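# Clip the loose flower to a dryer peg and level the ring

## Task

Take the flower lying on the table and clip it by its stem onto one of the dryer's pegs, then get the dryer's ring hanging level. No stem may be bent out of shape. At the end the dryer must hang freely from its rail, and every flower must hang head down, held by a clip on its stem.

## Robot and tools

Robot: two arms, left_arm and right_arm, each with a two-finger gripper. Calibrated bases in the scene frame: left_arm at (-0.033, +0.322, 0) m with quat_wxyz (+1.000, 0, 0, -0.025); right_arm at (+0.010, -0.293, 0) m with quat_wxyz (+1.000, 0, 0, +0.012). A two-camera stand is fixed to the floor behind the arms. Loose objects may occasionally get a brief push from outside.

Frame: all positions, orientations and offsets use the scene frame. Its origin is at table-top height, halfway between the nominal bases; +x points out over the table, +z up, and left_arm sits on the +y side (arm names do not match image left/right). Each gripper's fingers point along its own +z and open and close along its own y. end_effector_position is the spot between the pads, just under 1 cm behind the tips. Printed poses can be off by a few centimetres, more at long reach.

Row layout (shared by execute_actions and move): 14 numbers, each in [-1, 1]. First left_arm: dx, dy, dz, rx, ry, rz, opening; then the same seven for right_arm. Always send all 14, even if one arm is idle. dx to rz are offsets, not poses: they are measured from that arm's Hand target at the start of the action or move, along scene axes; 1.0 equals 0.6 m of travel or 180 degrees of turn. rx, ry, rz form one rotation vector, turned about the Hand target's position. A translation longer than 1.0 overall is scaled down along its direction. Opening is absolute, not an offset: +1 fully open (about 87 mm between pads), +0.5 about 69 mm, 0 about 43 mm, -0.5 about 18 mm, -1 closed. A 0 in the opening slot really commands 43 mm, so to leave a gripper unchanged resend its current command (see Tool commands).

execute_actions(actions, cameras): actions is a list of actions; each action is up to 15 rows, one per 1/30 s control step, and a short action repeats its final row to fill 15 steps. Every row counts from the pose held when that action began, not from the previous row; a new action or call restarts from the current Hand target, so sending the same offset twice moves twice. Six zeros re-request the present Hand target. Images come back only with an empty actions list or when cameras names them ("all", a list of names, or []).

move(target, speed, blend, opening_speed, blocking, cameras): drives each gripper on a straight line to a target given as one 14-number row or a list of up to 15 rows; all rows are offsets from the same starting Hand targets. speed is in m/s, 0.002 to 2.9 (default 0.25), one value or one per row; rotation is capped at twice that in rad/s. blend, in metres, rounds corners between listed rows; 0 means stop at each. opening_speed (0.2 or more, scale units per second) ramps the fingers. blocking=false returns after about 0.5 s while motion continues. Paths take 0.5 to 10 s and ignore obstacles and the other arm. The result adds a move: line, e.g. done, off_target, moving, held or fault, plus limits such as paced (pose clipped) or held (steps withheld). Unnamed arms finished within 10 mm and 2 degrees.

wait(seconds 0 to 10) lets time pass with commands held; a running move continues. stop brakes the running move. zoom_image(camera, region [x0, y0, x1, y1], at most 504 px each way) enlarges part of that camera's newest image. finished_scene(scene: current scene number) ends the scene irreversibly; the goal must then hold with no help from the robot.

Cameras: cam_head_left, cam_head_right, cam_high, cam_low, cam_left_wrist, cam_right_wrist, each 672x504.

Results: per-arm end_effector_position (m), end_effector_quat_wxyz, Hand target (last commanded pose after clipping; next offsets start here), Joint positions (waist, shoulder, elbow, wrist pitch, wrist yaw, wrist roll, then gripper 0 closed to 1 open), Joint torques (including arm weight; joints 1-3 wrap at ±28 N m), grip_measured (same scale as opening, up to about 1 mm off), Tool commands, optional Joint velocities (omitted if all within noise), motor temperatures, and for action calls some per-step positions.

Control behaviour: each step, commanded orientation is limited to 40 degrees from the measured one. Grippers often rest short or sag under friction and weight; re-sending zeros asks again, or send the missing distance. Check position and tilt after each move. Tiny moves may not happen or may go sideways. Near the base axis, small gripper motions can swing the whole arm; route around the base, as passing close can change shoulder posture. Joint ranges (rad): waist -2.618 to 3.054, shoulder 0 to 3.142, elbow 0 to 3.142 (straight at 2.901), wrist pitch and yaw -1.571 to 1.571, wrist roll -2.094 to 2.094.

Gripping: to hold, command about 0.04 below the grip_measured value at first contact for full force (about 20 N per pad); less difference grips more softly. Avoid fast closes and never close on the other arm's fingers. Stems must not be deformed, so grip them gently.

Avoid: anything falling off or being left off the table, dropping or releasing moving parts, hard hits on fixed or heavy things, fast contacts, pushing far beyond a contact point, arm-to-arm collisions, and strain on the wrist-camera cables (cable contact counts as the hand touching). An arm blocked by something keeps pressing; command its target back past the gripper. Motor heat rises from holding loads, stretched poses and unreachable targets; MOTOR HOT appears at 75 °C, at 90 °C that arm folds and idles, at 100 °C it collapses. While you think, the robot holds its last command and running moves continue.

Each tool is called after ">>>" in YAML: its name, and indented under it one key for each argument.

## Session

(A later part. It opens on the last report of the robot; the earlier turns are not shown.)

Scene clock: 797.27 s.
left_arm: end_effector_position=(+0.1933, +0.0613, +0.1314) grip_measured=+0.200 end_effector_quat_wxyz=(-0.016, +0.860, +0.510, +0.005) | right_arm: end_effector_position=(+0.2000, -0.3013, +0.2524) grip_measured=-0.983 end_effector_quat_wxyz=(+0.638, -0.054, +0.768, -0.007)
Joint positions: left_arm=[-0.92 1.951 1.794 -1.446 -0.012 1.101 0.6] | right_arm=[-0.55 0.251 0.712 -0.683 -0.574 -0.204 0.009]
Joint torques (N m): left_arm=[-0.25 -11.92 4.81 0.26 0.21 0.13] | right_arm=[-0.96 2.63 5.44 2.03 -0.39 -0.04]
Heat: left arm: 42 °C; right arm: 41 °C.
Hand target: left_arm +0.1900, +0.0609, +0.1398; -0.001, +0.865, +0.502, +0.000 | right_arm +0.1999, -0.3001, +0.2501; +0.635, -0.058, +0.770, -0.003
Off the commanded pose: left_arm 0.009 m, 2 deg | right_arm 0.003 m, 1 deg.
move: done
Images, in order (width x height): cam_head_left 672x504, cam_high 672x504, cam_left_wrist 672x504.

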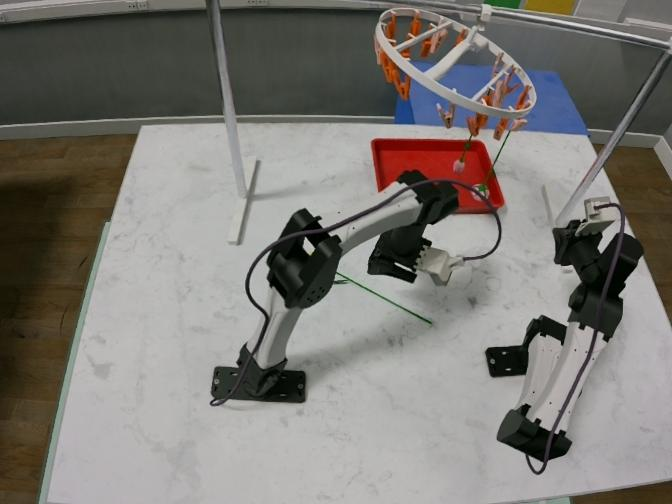

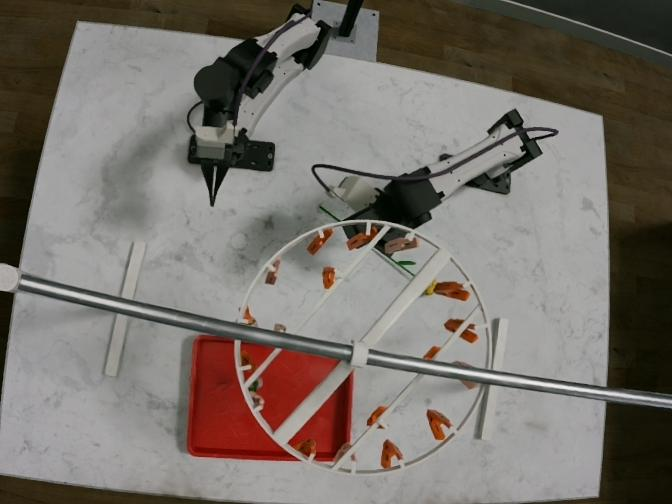

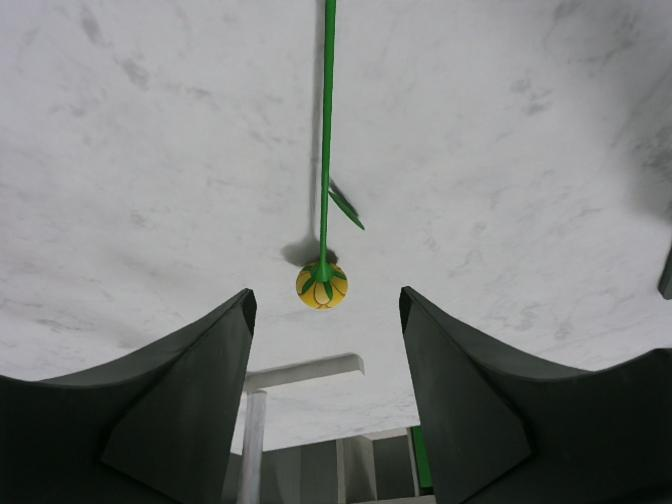

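>>> move:
  target: [-0.042, -0.072, -0.155, 0, 0, 0, 0.0, 0, 0, 0, 0, 0, 0, -1]
  speed: 0.15
  cameras: ["cam_low", "cam_head_left", "cam_left_wrist"]

Scene clock: 821.97 s.
left_arm: end_effector_position=(+0.1680, +0.0169, +0.0558) grip_measured=+0.000 end_effector_quat_wxyz=(+0.010, +0.867, +0.499, +0.005) | right_arm: end_effector_position=(+0.2000, -0.3013, +0.2524) grip_measured=-0.983 end_effector_quat_wxyz=(+0.638, -0.054, +0.768, -0.007)
Joint positions: left_arm=[-1.04 2.011 1.584 -1.124 -0.01 1.008 0.5] | right_arm=[-0.55 0.251 0.712 -0.683 -0.574 -0.204 0.009]
Joint torques (N m): left_arm=[-0.27 -7.97 5.26 0.36 0.13 -0.14] | right_arm=[-0.96 2.63 5.44 2.03 -0.39 -0.04]
Motor temperatures (°C): left_arm=[25 44 41 33 25 27 22] | right_arm=[24 28 36 41 23 23 22]
Heat: left arm: 44 °C; right arm: 41 °C.
Hand target: left_arm +0.1647, +0.0177, +0.0468; -0.001, +0.865, +0.502, +0.000 | right_arm +0.1999, -0.3001, +0.2501; +0.635, -0.058, +0.770, -0.003
Off the commanded pose: left_arm 0.010 m, 1 deg | right_arm 0.003 m, 1 deg.
move: done
Images, in order (width x height): cam_head_left 672x504, cam_low 672x504, cam_left_wrist 672x504.

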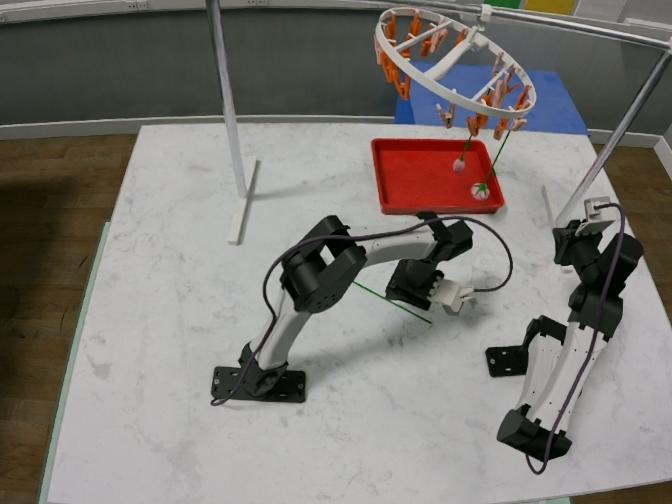

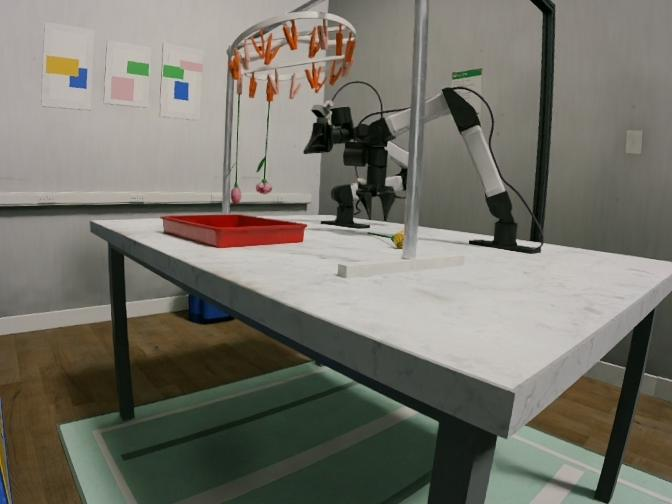

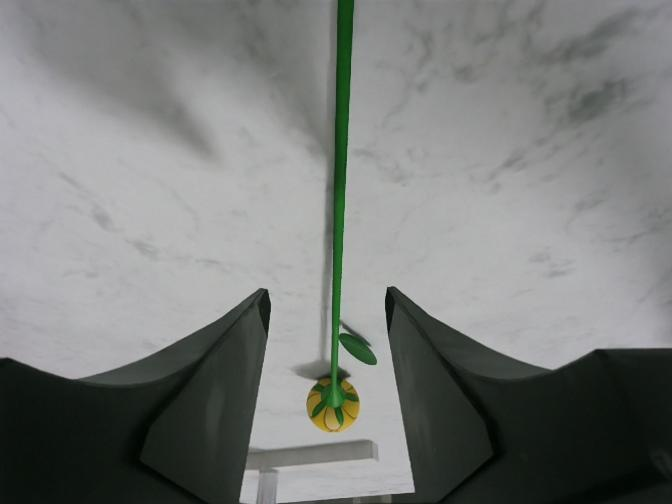

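>>> move:
  target: [-0.012, 0.003, -0.055, 0, 0, 0, 0.0, 0, 0, 0, 0, 0, 0, -1]
  speed: 0.06
  cameras: ["cam_low", "cam_left_wrist"]

>>> zoom_image:
  camera: "cam_low"
  region: [320, 160, 440, 260]

Scene clock: 830.70 s.
left_arm: end_effector_position=(+0.1628, +0.0176, +0.0247) grip_measured=+0.000 end_effector_quat_wxyz=(+0.013, +0.866, +0.500, +0.004) | right_arm: end_effector_position=(+0.2000, -0.3013, +0.2524) grip_measured=-0.983 end_effector_quat_wxyz=(+0.638, -0.054, +0.768, -0.007)
Joint positions: left_arm=[-1.051 2.024 1.475 -0.997 -0.01 0.993 0.5] | right_arm=[-0.55 0.251 0.712 -0.683 -0.574 -0.204 0.009]
Joint torques (N m): left_arm=[-0.62 -7.51 5.01 0.37 0.12 -0.1] | right_arm=[-0.95 2.63 5.45 2.03 -0.39 -0.04]
Heat: left arm: 42 °C; right arm: 41 °C.
Hand target: left_arm +0.1575, +0.0194, +0.0139; -0.001, +0.865, +0.502, +0.000 | right_arm +0.1999, -0.3001, +0.2501; +0.635, -0.058, +0.770, -0.003
Off the commanded pose: left_arm 0.012 m, 2 deg | right_arm 0.003 m, 1 deg.
move: off_target (left_arm)
Images, in order (width x height): cam_low 672x504, cam_left_wrist 672x504.

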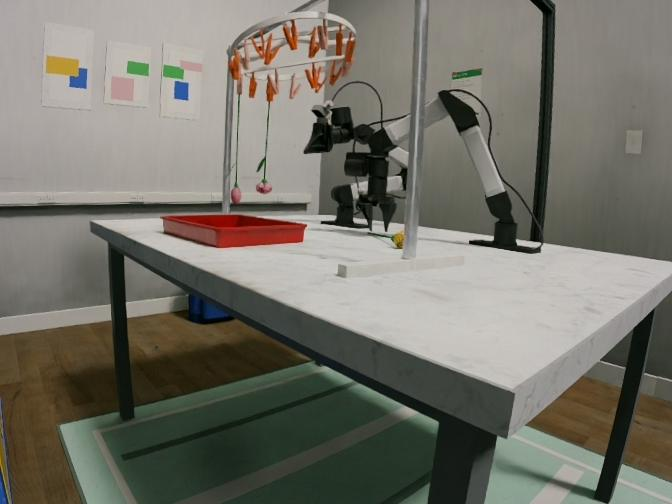

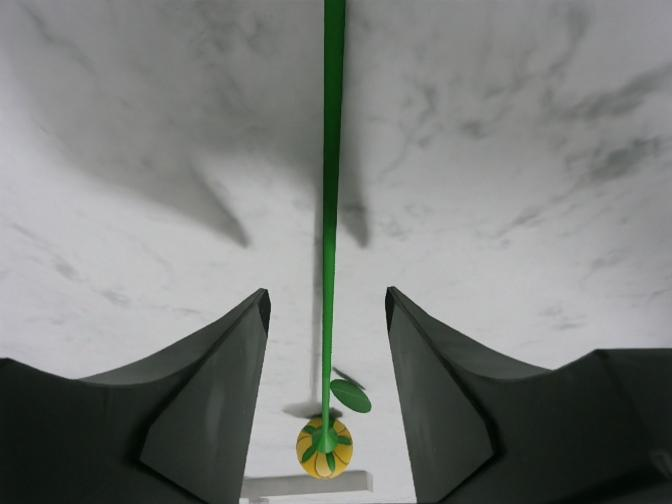

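Scaled by 4.200 from the camera's 672x504 image, which has a finer 960x720 frame.

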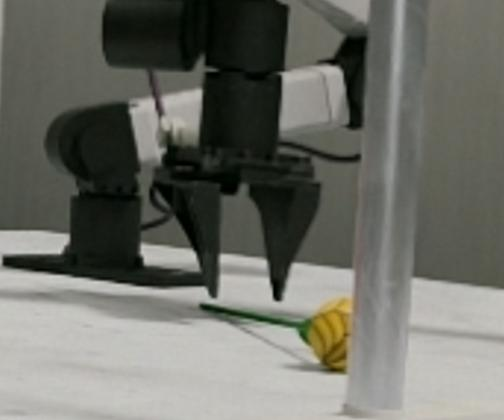

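>>> move:
  target: [-0.0, 0.0, -0.025, 0, 0, 0, 0.0, 0, 0, 0, 0, 0, 0, -1]
  speed: 0.05
  cameras: ["cam_low", "cam_left_wrist"]

>>> zoom_image:
  camera: "cam_low"
  region: [320, 160, 440, 260]

Scene clock: 841.63 s.
left_arm: end_effector_position=(+0.1631, +0.0169, +0.0103) grip_measured=+0.000 end_effector_quat_wxyz=(+0.014, +0.866, +0.500, +0.004) | right_arm: end_effector_position=(+0.2000, -0.3013, +0.2524) grip_measured=-0.983 end_effector_quat_wxyz=(+0.638, -0.054, +0.768, -0.007)
Joint positions: left_arm=[-1.051 2.043 1.444 -0.944 -0.01 0.993 0.5] | right_arm=[-0.55 0.251 0.712 -0.683 -0.574 -0.204 0.009]
Joint torques (N m): left_arm=[-0.49 -7.24 4.79 0.41 0.12 -0.11] | right_arm=[-0.95 2.63 5.44 2.03 -0.39 -0.04]
Heat: left arm: 41 °C; right arm: 41 °C.
Hand target: left_arm +0.1575, +0.0195, -0.0012; -0.001, +0.865, +0.502, +0.000 | right_arm +0.1999, -0.3001, +0.2501; +0.635, -0.058, +0.770, -0.003
Off the commanded pose: left_arm 0.013 m, 2 deg | right_arm 0.003 m, 1 deg.
move: off_target (left_arm)
Images, in order (width x height): cam_low 672x504, cam_left_wrist 672x504.

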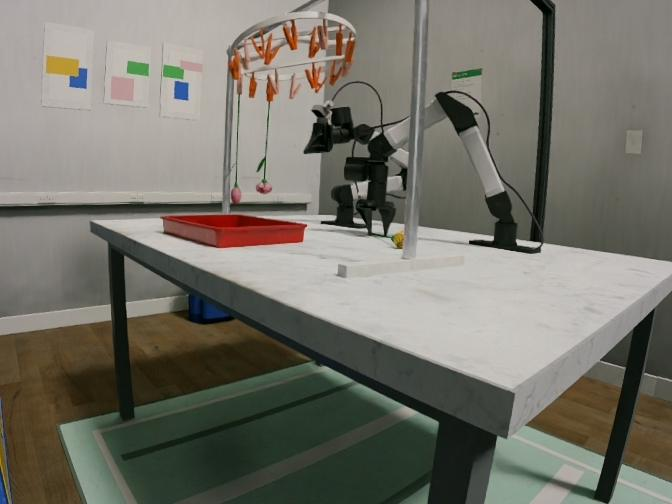

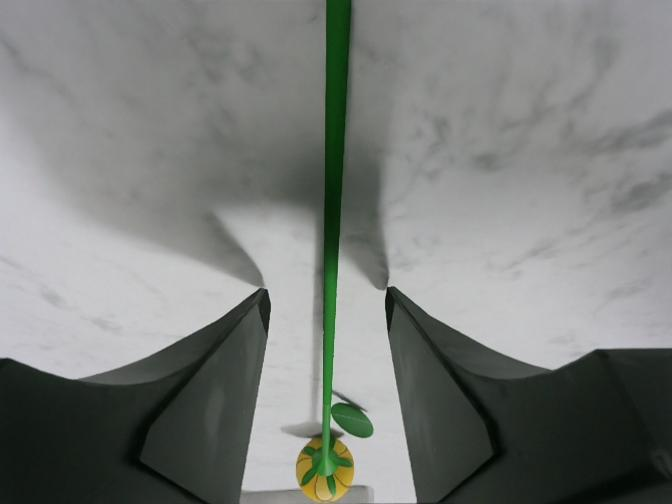

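Scaled by 4.200 from the camera's 672x504 image, which has a finer 960x720 frame.

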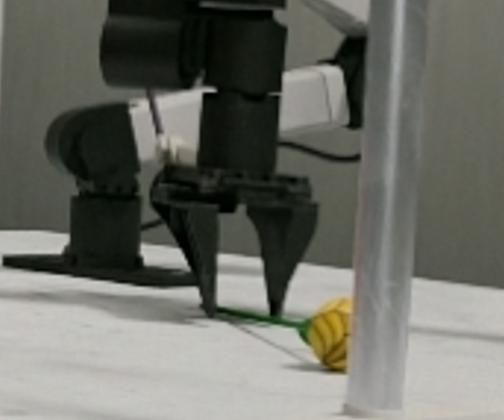

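>>> move:
  target: [0.0, 0.0, 0.0, 0, 0, 0, -0.95, 0, 0, 0, 0, 0, 0, -1]
  opening_speed: 0.7
  cameras: ["cam_left_wrist"]

Scene clock: 854.70 s.
left_arm: end_effector_position=(+0.1632, +0.0167, +0.0103) grip_measured=-0.880 end_effector_quat_wxyz=(+0.015, +0.866, +0.500, +0.004) | right_arm: end_effector_position=(+0.2000, -0.3013, +0.2524) grip_measured=-0.983 end_effector_quat_wxyz=(+0.638, -0.054, +0.768, -0.007)
Joint positions: left_arm=[-1.051 2.043 1.444 -0.943 -0.01 0.992 0.06] | right_arm=[-0.55 0.251 0.712 -0.683 -0.574 -0.204 0.009]
Joint torques (N m): left_arm=[-0.46 -7.51 4.68 0.39 0.16 -0.12] | right_arm=[-0.96 2.65 5.44 2.03 -0.39 -0.04]
Heat: left arm: 41 °C; right arm: 41 °C.
Hand target: left_arm +0.1575, +0.0194, -0.0012; -0.001, +0.865, +0.502, +0.000 | right_arm +0.1999, -0.3001, +0.2501; +0.635, -0.058, +0.770, -0.003
Off the commanded pose: left_arm 0.013 m, 2 deg | right_arm 0.003 m, 1 deg.
move: off_target (left_arm)
Images, in order (width x height): cam_left_wrist 672x504.

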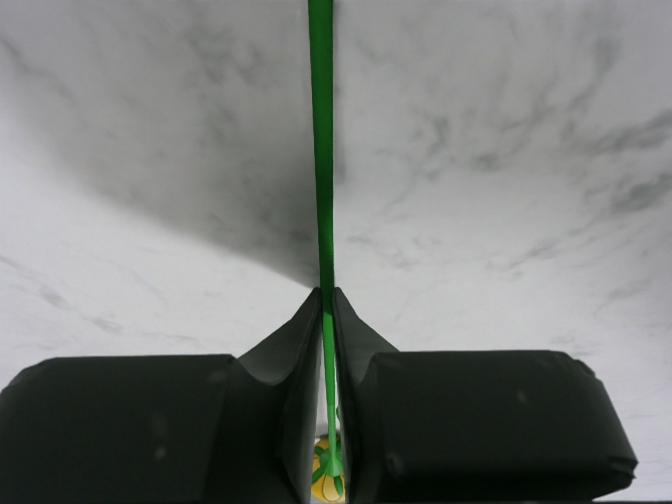

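>>> move:
  target:
    - [0.0, 0.0, 0.15, 0, 0, 0, -0.95, 0.215, 0.215, 0.13, 0, 0, 0, -0.2]
    - [0.19, 0.10, 0.45, -0.5255, -0.0701, 0.3220, -0.95, 0.215, 0.215, 0.13, 0, 0, 0, -0.2]
  speed: [0.12, 0.2]
  blend: 0.03
  cameras: ["cam_high", "cam_head_left", "cam_head_right", "cam_low", "cam_left_wrist"]

Scene clock: 908.97 s.
left_arm: end_effector_position=(+0.2715, +0.0750, +0.2696) grip_measured=-0.880 end_effector_quat_wxyz=(+0.649, +0.280, +0.652, -0.275) | right_arm: end_effector_position=(+0.3248, -0.1738, +0.3087) grip_measured=-0.200 end_effector_quat_wxyz=(+0.616, -0.074, +0.784, -0.013)
Joint positions: left_arm=[-0.532 1.076 0.705 0.364 0.225 0.007 0.06] | right_arm=[0.604 1.007 1.069 -0.345 0.537 0.033 0.4]
Joint torques (N m): left_arm=[-0.01 -4.14 6.3 1.97 -0.17 -0.1] | right_arm=[0.16 -1.47 9.81 2.46 0.15 0.16]
Motor temperatures (°C): left_arm=[25 39 41 32 25 27 23] | right_arm=[24 28 36 42 23 23 22]
Heat: left arm: 41 °C; right arm: 42 °C.
Hand target: left_arm +0.2716, +0.0794, +0.2688; +0.653, +0.270, +0.654, -0.272 | right_arm +0.3289, -0.1711, +0.3282; +0.635, -0.058, +0.770, -0.003
Off the commanded pose: left_arm 0.004 m, 1 deg | right_arm 0.020 m, 3 deg.
move: off_target (right_arm)
Images, in order (width x height): cam_head_left 672x504, cam_head_right 672x504, cam_high 672x504, cam_low 672x504, cam_left_wrist 672x504.

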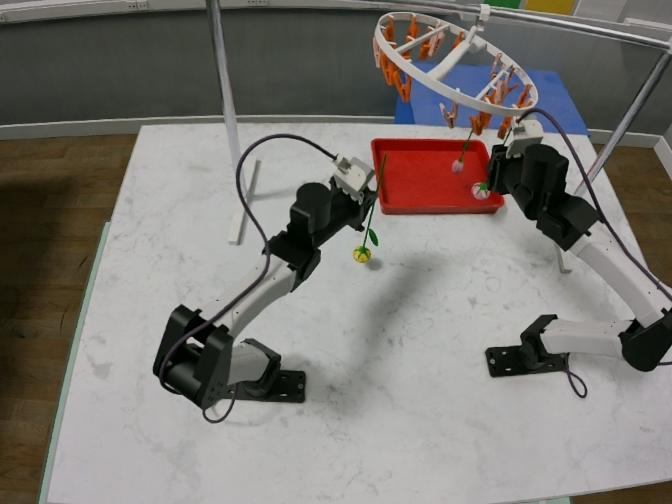

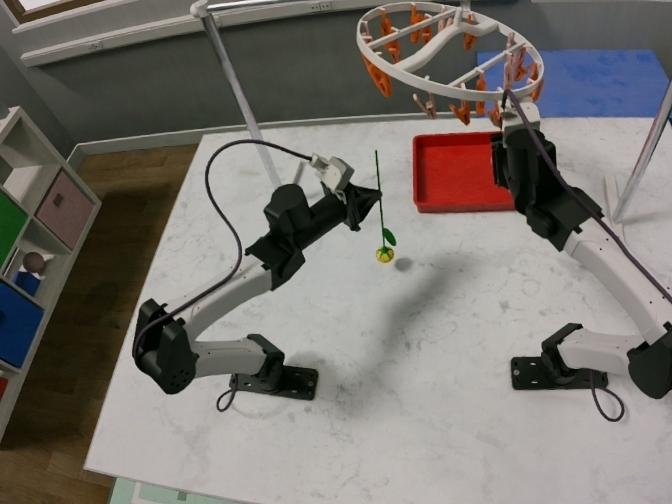

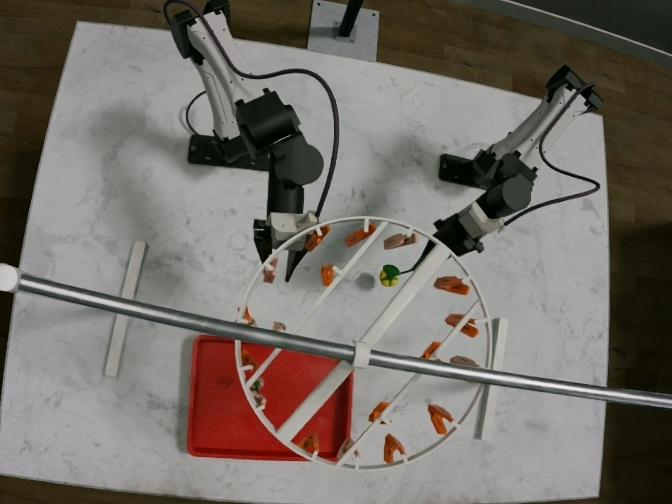

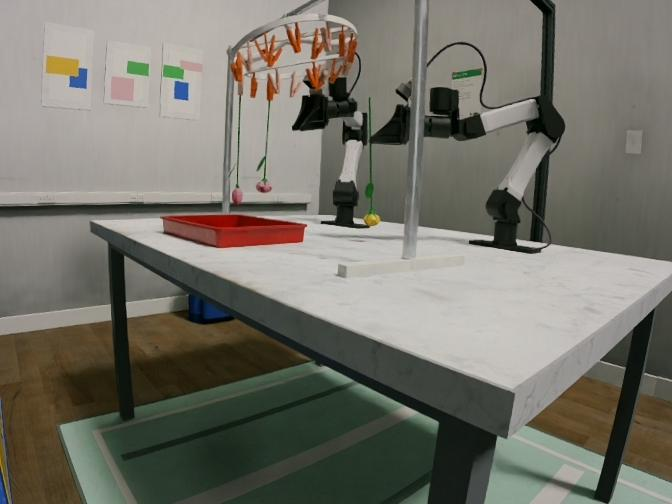

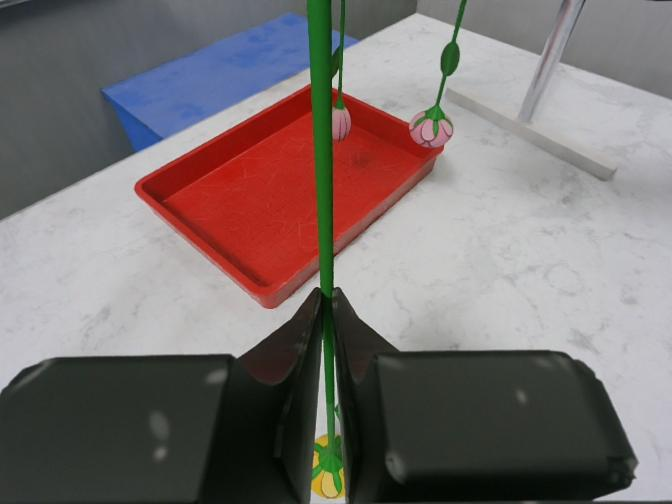

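>>> move:
  target:
    - [0, 0, 0, 0, 0, -0.139, -0.95, -0.098, 0.135, 0.028, 0.1505, -0.2377, 0.2451, 0.1]
    - [0, 0, 0, 0, 0, -0.139, -0.95, -0.2015, 0.285, 0.028, 0.1505, -0.2377, 0.2451, 0.1]
  speed: 0.2
  blend: 0.03
  cameras: ["cam_high", "cam_head_left", "cam_head_right", "cam_low", "cam_left_wrist", "cam_right_wrist"]

Scene clock: 944.77 s.
left_arm: end_effector_position=(+0.2677, +0.0803, +0.2605) grip_measured=-0.880 end_effector_quat_wxyz=(+0.575, +0.403, +0.587, -0.404) | right_arm: end_effector_position=(+0.2088, +0.0024, +0.3233) grip_measured=+0.100 end_effector_quat_wxyz=(+0.800, -0.206, +0.421, +0.373)
Joint positions: left_arm=[-0.262 1.231 0.766 0.443 0.903 0.007 0.06] | right_arm=[1.037 1.17 0.347 1.424 0.14 -0.114 0.55]
Joint torques (N m): left_arm=[0.24 -2.62 9.89 1.71 0.15 -0.11] | right_arm=[0.1 -1.74 8.51 2.09 -0.02 -0.02]
Heat: left arm: 41 °C; right arm: 43 °C.
Hand target: left_arm +0.2715, +0.0794, +0.2688; +0.578, +0.406, +0.580, -0.406 | right_arm +0.2081, -0.0001, +0.3450; +0.815, -0.185, +0.397, +0.380
Off the commanded pose: left_arm 0.009 m, 1 deg | right_arm 0.022 m, 4 deg.
move: off_target (right_arm)

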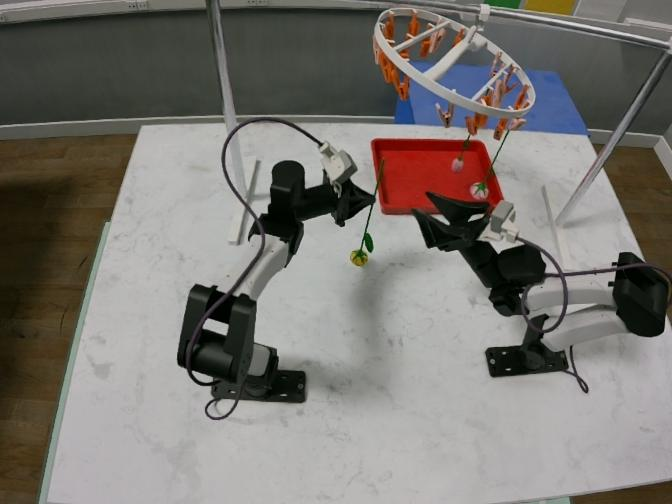

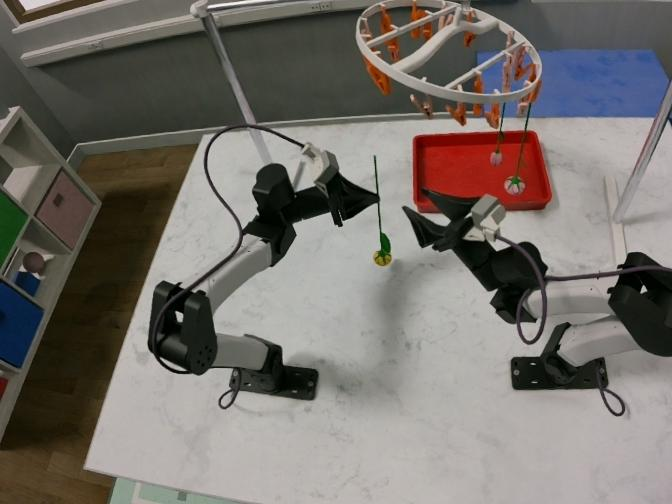

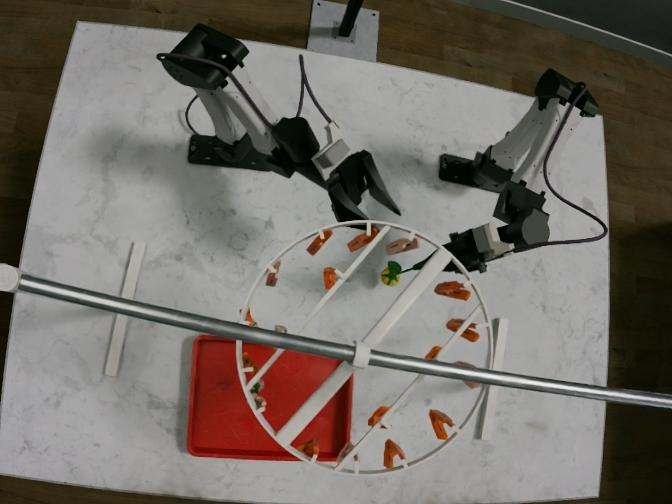

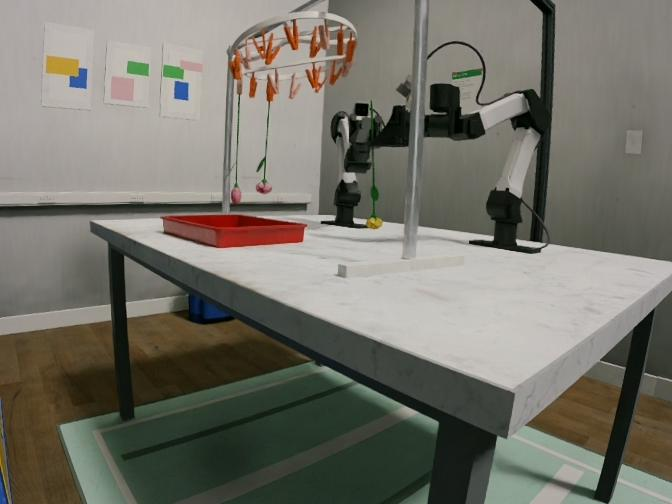

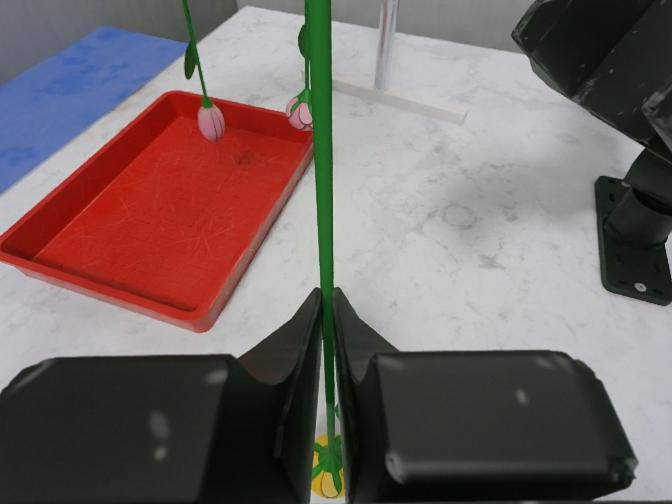

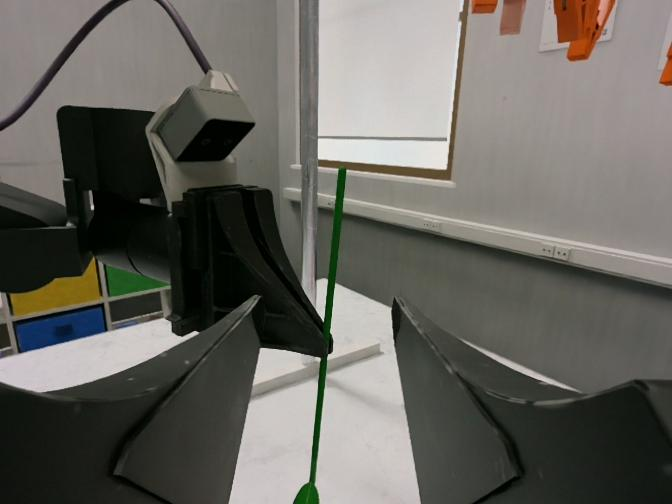

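>>> move:
  target: [0, 0, 0, 0, 0, 0, -0.95, 0.063, 0.078, 0.0, 0, 0, 0, 0.1]
  speed: 0.12
  cameras: ["cam_right_wrist", "cam_head_right"]

Scene clock: 969.40 s.
left_arm: end_effector_position=(+0.2677, +0.0803, +0.2605) grip_measured=-0.880 end_effector_quat_wxyz=(+0.575, +0.403, +0.587, -0.404) | right_arm: end_effector_position=(+0.2492, +0.0501, +0.3146) grip_measured=+0.100 end_effector_quat_wxyz=(+0.796, -0.211, +0.440, +0.359)
Joint positions: left_arm=[-0.262 1.231 0.766 0.443 0.903 0.007 0.06] | right_arm=[1.005 1.448 0.538 1.468 0.135 -0.107 0.55]
Joint torques (N m): left_arm=[0.38 -2.67 9.84 1.76 0.16 -0.05] | right_arm=[-0.8 -3.56 8.2 2.65 -0.35 0.2]
Motor temperatures (°C): left_arm=[25 33 44 36 25 27 23] | right_arm=[24 27 38 42 22 23 22]
Heat: left arm: 44 °C; right arm: 42 °C.
Hand target: left_arm +0.2715, +0.0794, +0.2688; +0.578, +0.406, +0.580, -0.406 | right_arm +0.2458, +0.0468, +0.3450; +0.815, -0.185, +0.397, +0.380
Off the commanded pose: left_arm 0.009 m, 1 deg | right_arm 0.031 m, 7 deg.
move: off_target (right_arm)
Images, in order (width x height): cam_head_right 672x504, cam_right_wrist 672x504.

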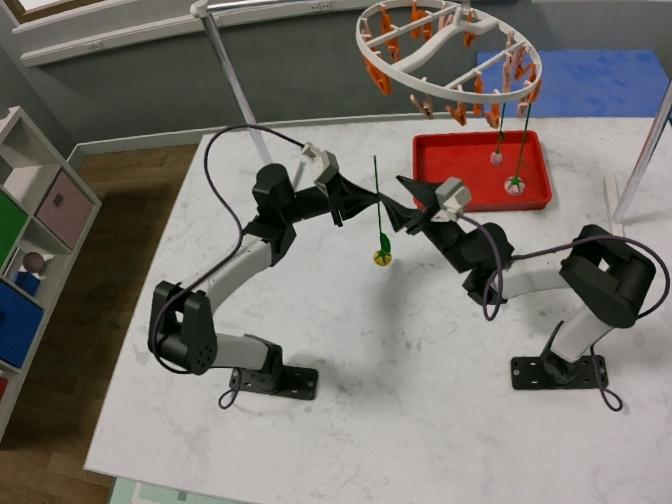

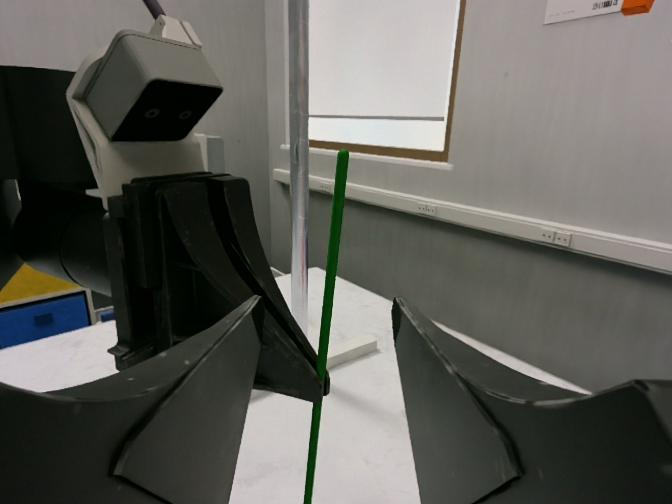

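>>> zoom_image:
  camera: "cam_right_wrist"
  region: [240, 130, 420, 410]

>>> zoom_image:
  camera: "cam_head_right"
  region: [320, 130, 460, 270]

Scaled by 1.800 from the camera's 672x504 image, which has a finer 960x720 frame.

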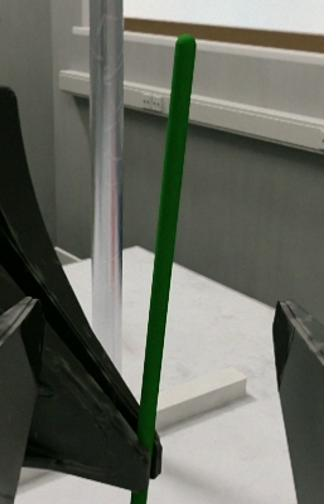

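Scaled by 3.600 from the camera's 672x504 image, which has a finer 960x720 frame.

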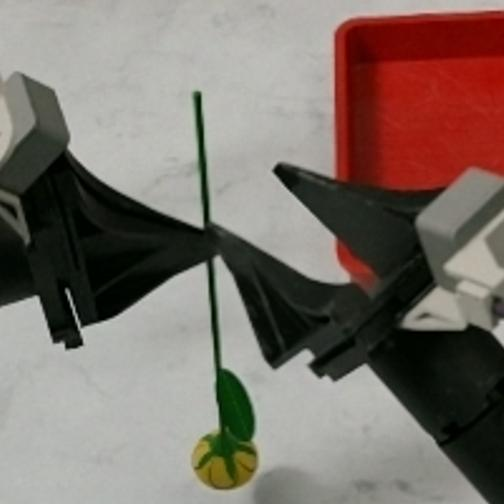

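>>> move:
  target: [0, 0, 0, 0, 0, 0, -0.95, 0.034, 0.0415, 0.0, -0.0468, 0.0393, 0, 0.1]
  speed: 0.08
  cameras: ["cam_right_wrist", "cam_head_right", "cam_head_left", "cam_left_wrist"]

Scene clock: 1012.67 s.
left_arm: end_effector_position=(+0.2677, +0.0803, +0.2605) grip_measured=-0.880 end_effector_quat_wxyz=(+0.575, +0.403, +0.587, -0.404) | right_arm: end_effector_position=(+0.2670, +0.0737, +0.3230) grip_measured=+0.100 end_effector_quat_wxyz=(+0.765, -0.232, +0.489, +0.349)
Joint positions: left_arm=[-0.262 1.231 0.766 0.443 0.903 0.007 0.06] | right_arm=[0.995 1.424 0.7 1.154 0.135 -0.076 0.55]
Joint torques (N m): left_arm=[0.28 -2.88 9.81 1.77 0.16 -0.05] | right_arm=[-0.81 -6.24 8.98 1.7 -0.26 0.18]
Heat: left arm: 46 °C; right arm: 43 °C.
Hand target: left_arm +0.2715, +0.0794, +0.2687; +0.578, +0.406, +0.580, -0.406 | right_arm +0.2662, +0.0716, +0.3449; +0.773, -0.221, +0.474, +0.360
Off the commanded pose: left_arm 0.009 m, 1 deg | right_arm 0.022 m, 3 deg.
move: off_target (right_arm)
Images, in order (width x height): cam_head_left 672x504, cam_head_right 672x504, cam_left_wrist 672x504, cam_right_wrist 672x504.

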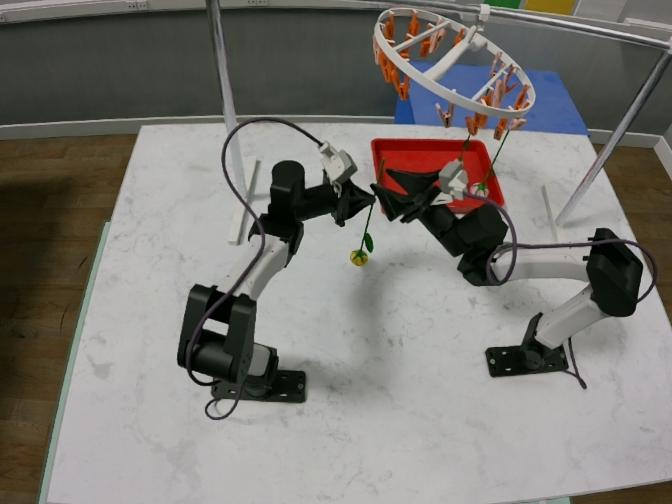

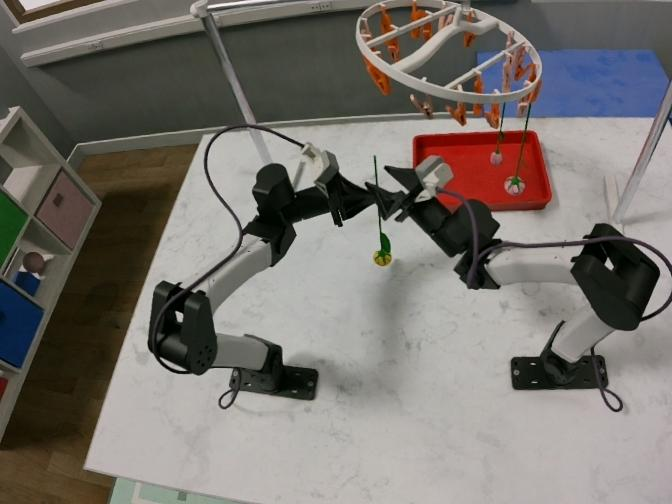

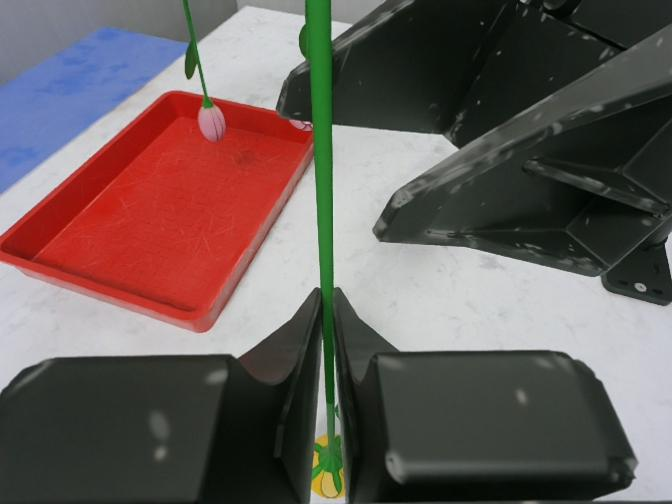

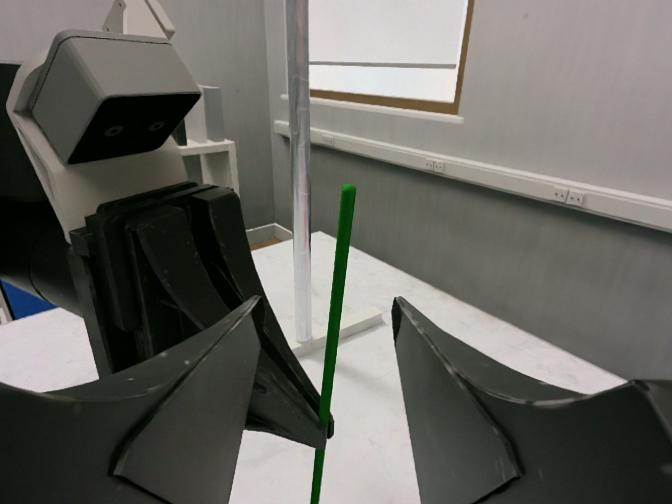

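>>> move:
  target: [0, 0, 0, 0, 0, 0, -0.95, 0.0225, 0.022, 0.0, 0, 0, 0, 0.1]
  speed: 0.06
  cameras: ["cam_right_wrist", "cam_left_wrist"]

Scene clock: 1025.50 s.
left_arm: end_effector_position=(+0.2677, +0.0803, +0.2605) grip_measured=-0.880 end_effector_quat_wxyz=(+0.575, +0.403, +0.587, -0.404) | right_arm: end_effector_position=(+0.2788, +0.0814, +0.3317) grip_measured=+0.100 end_effector_quat_wxyz=(+0.769, -0.225, +0.486, +0.349)
Joint positions: left_arm=[-0.262 1.231 0.766 0.443 0.903 0.007 0.06] | right_arm=[0.98 1.47 0.763 1.153 0.13 -0.069 0.55]
Joint torques (N m): left_arm=[0.32 -2.92 9.89 1.75 0.15 -0.07] | right_arm=[-0.8 -4.3 9.17 1.83 -0.38 0.19]
Heat: left arm: 47 °C; right arm: 41 °C.
Hand target: left_arm +0.2715, +0.0794, +0.2687; +0.578, +0.406, +0.580, -0.406 | right_arm +0.2797, +0.0848, +0.3449; +0.773, -0.221, +0.474, +0.360
Off the commanded pose: left_arm 0.009 m, 1 deg | right_arm 0.014 m, 2 deg.
move: off_target (right_arm)
Images, in order (width x height): cam_left_wrist 672x504, cam_right_wrist 672x504.

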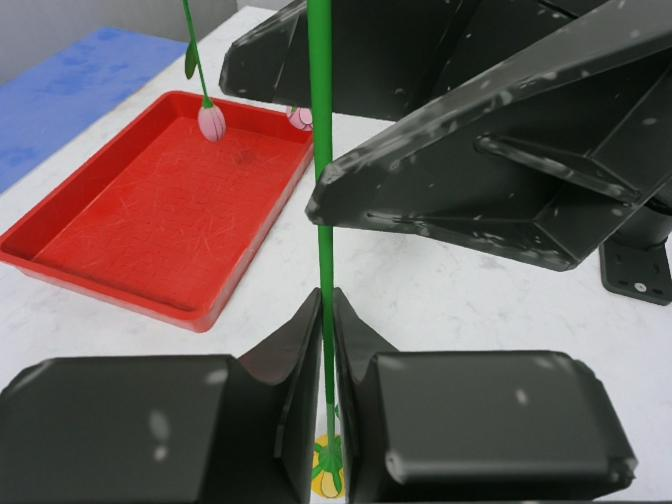

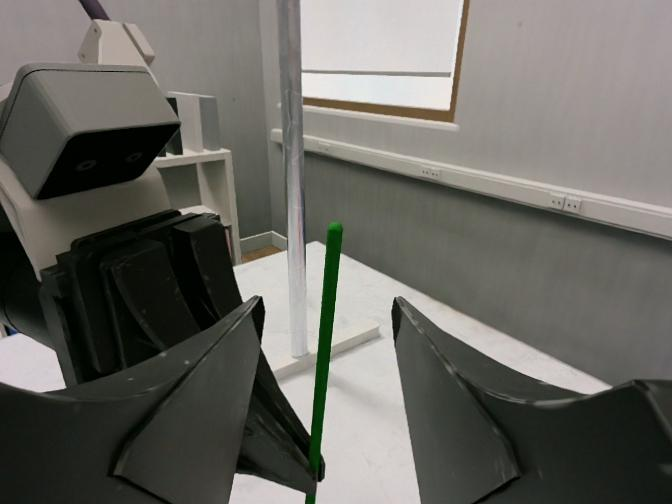

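>>> move:
  target:
    - [0, 0, 0, 0, 0, 0, -0.95, -0.0025, 0.0022, -0.025, 0, 0, 0, 0.1]
    - [0, 0, 0, 0, 0, 0, -0.95, -0.0025, 0.0022, -0.025, 0, 0, 0, -0.6]
  speed: 0.06
  opening_speed: 0.7
  cameras: ["cam_right_wrist", "cam_left_wrist"]

Scene clock: 1034.70 s.
left_arm: end_effector_position=(+0.2677, +0.0803, +0.2605) grip_measured=-0.880 end_effector_quat_wxyz=(+0.575, +0.403, +0.587, -0.404) | right_arm: end_effector_position=(+0.2806, +0.0845, +0.3293) grip_measured=-0.600 end_effector_quat_wxyz=(+0.773, -0.221, +0.480, +0.352)
Joint positions: left_arm=[-0.262 1.231 0.766 0.443 0.903 0.007 0.06] | right_arm=[0.98 1.503 0.763 1.202 0.129 -0.069 0.2]
Joint torques (N m): left_arm=[0.36 -2.97 9.98 1.71 0.16 -0.04] | right_arm=[-0.17 -4.36 5.81 2.04 -0.29 0.14]
Heat: left arm: 47 °C; right arm: 41 °C.
Hand target: left_arm +0.2715, +0.0794, +0.2687; +0.578, +0.406, +0.580, -0.406 | right_arm +0.2782, +0.0862, +0.3300; +0.773, -0.221, +0.474, +0.360
Off the commanded pose: left_arm 0.009 m, 1 deg | right_arm 0.003 m, 1 deg.
move: done
Images, in order (width x height): cam_left_wrist 672x504, cam_right_wrist 672x504.

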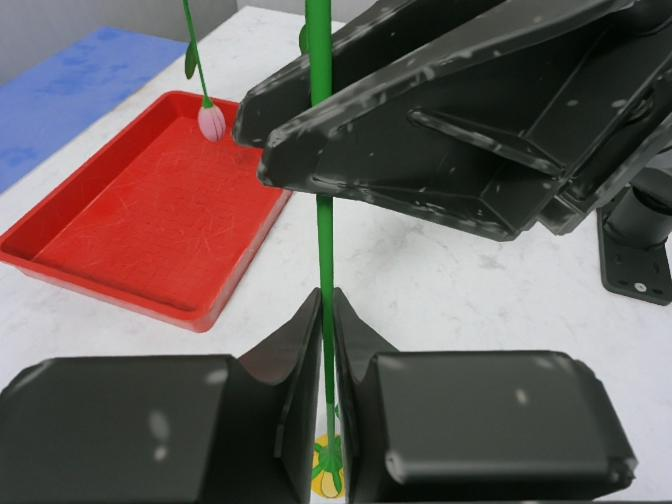

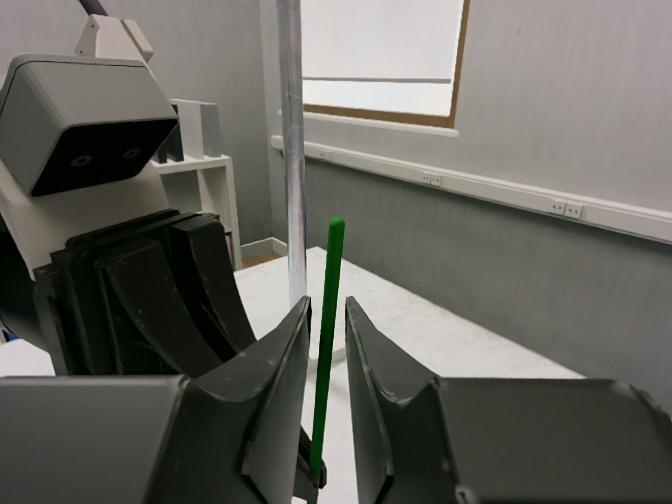

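>>> move:
  target:
    - [0, 0, 0, 0, 0, 0, -0.95, 0, 0, -0.033, 0, 0, 0, -0.6]
    - [0, 0, 0, 0, 0, 0, -0.95, 0, 0, -0.033, 0, 0, 0, -0.96]
  speed: 0.06
  opening_speed: 0.6
  cameras: ["cam_right_wrist", "cam_left_wrist"]

Scene clock: 1042.57 s.
left_arm: end_effector_position=(+0.2677, +0.0803, +0.2609) grip_measured=-0.880 end_effector_quat_wxyz=(+0.575, +0.403, +0.586, -0.404) | right_arm: end_effector_position=(+0.2795, +0.0866, +0.3114) grip_measured=-0.868 end_effector_quat_wxyz=(+0.772, -0.223, +0.478, +0.356)
Joint positions: left_arm=[-0.262 1.231 0.766 0.445 0.903 0.007 0.06] | right_arm=[0.981 1.551 0.723 1.292 0.121 -0.065 0.066]
Joint torques (N m): left_arm=[0.27 -2.63 10 1.75 0.16 -0.1] | right_arm=[-0.29 -4.55 5 2.09 -0.19 0.1]
Heat: left arm: 47 °C; right arm: 41 °C.
Hand target: left_arm +0.2715, +0.0794, +0.2688; +0.578, +0.406, +0.580, -0.406 | right_arm +0.2782, +0.0861, +0.3103; +0.773, -0.221, +0.473, +0.360
Off the commanded pose: left_arm 0.009 m, 1 deg | right_arm 0.002 m, 1 deg.
move: done
Images, in order (width x height): cam_left_wrist 672x504, cam_right_wrist 672x504.

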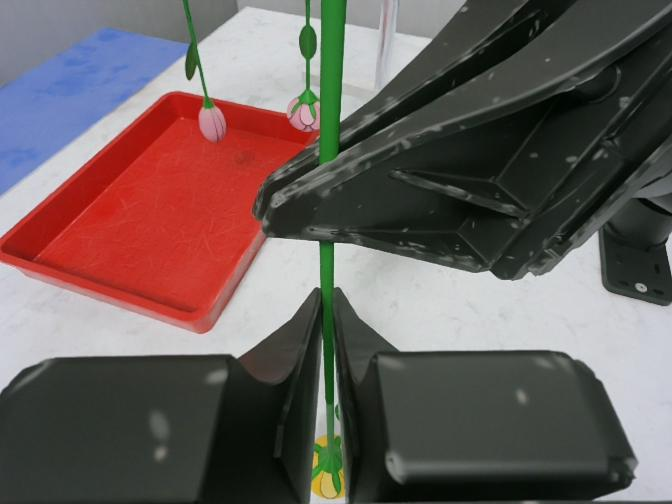

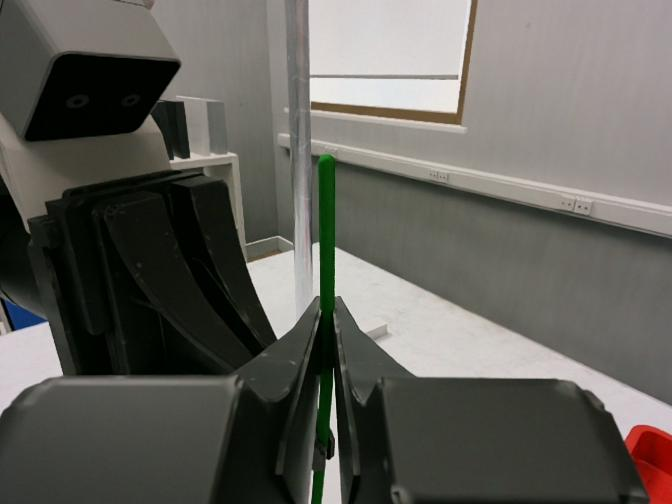

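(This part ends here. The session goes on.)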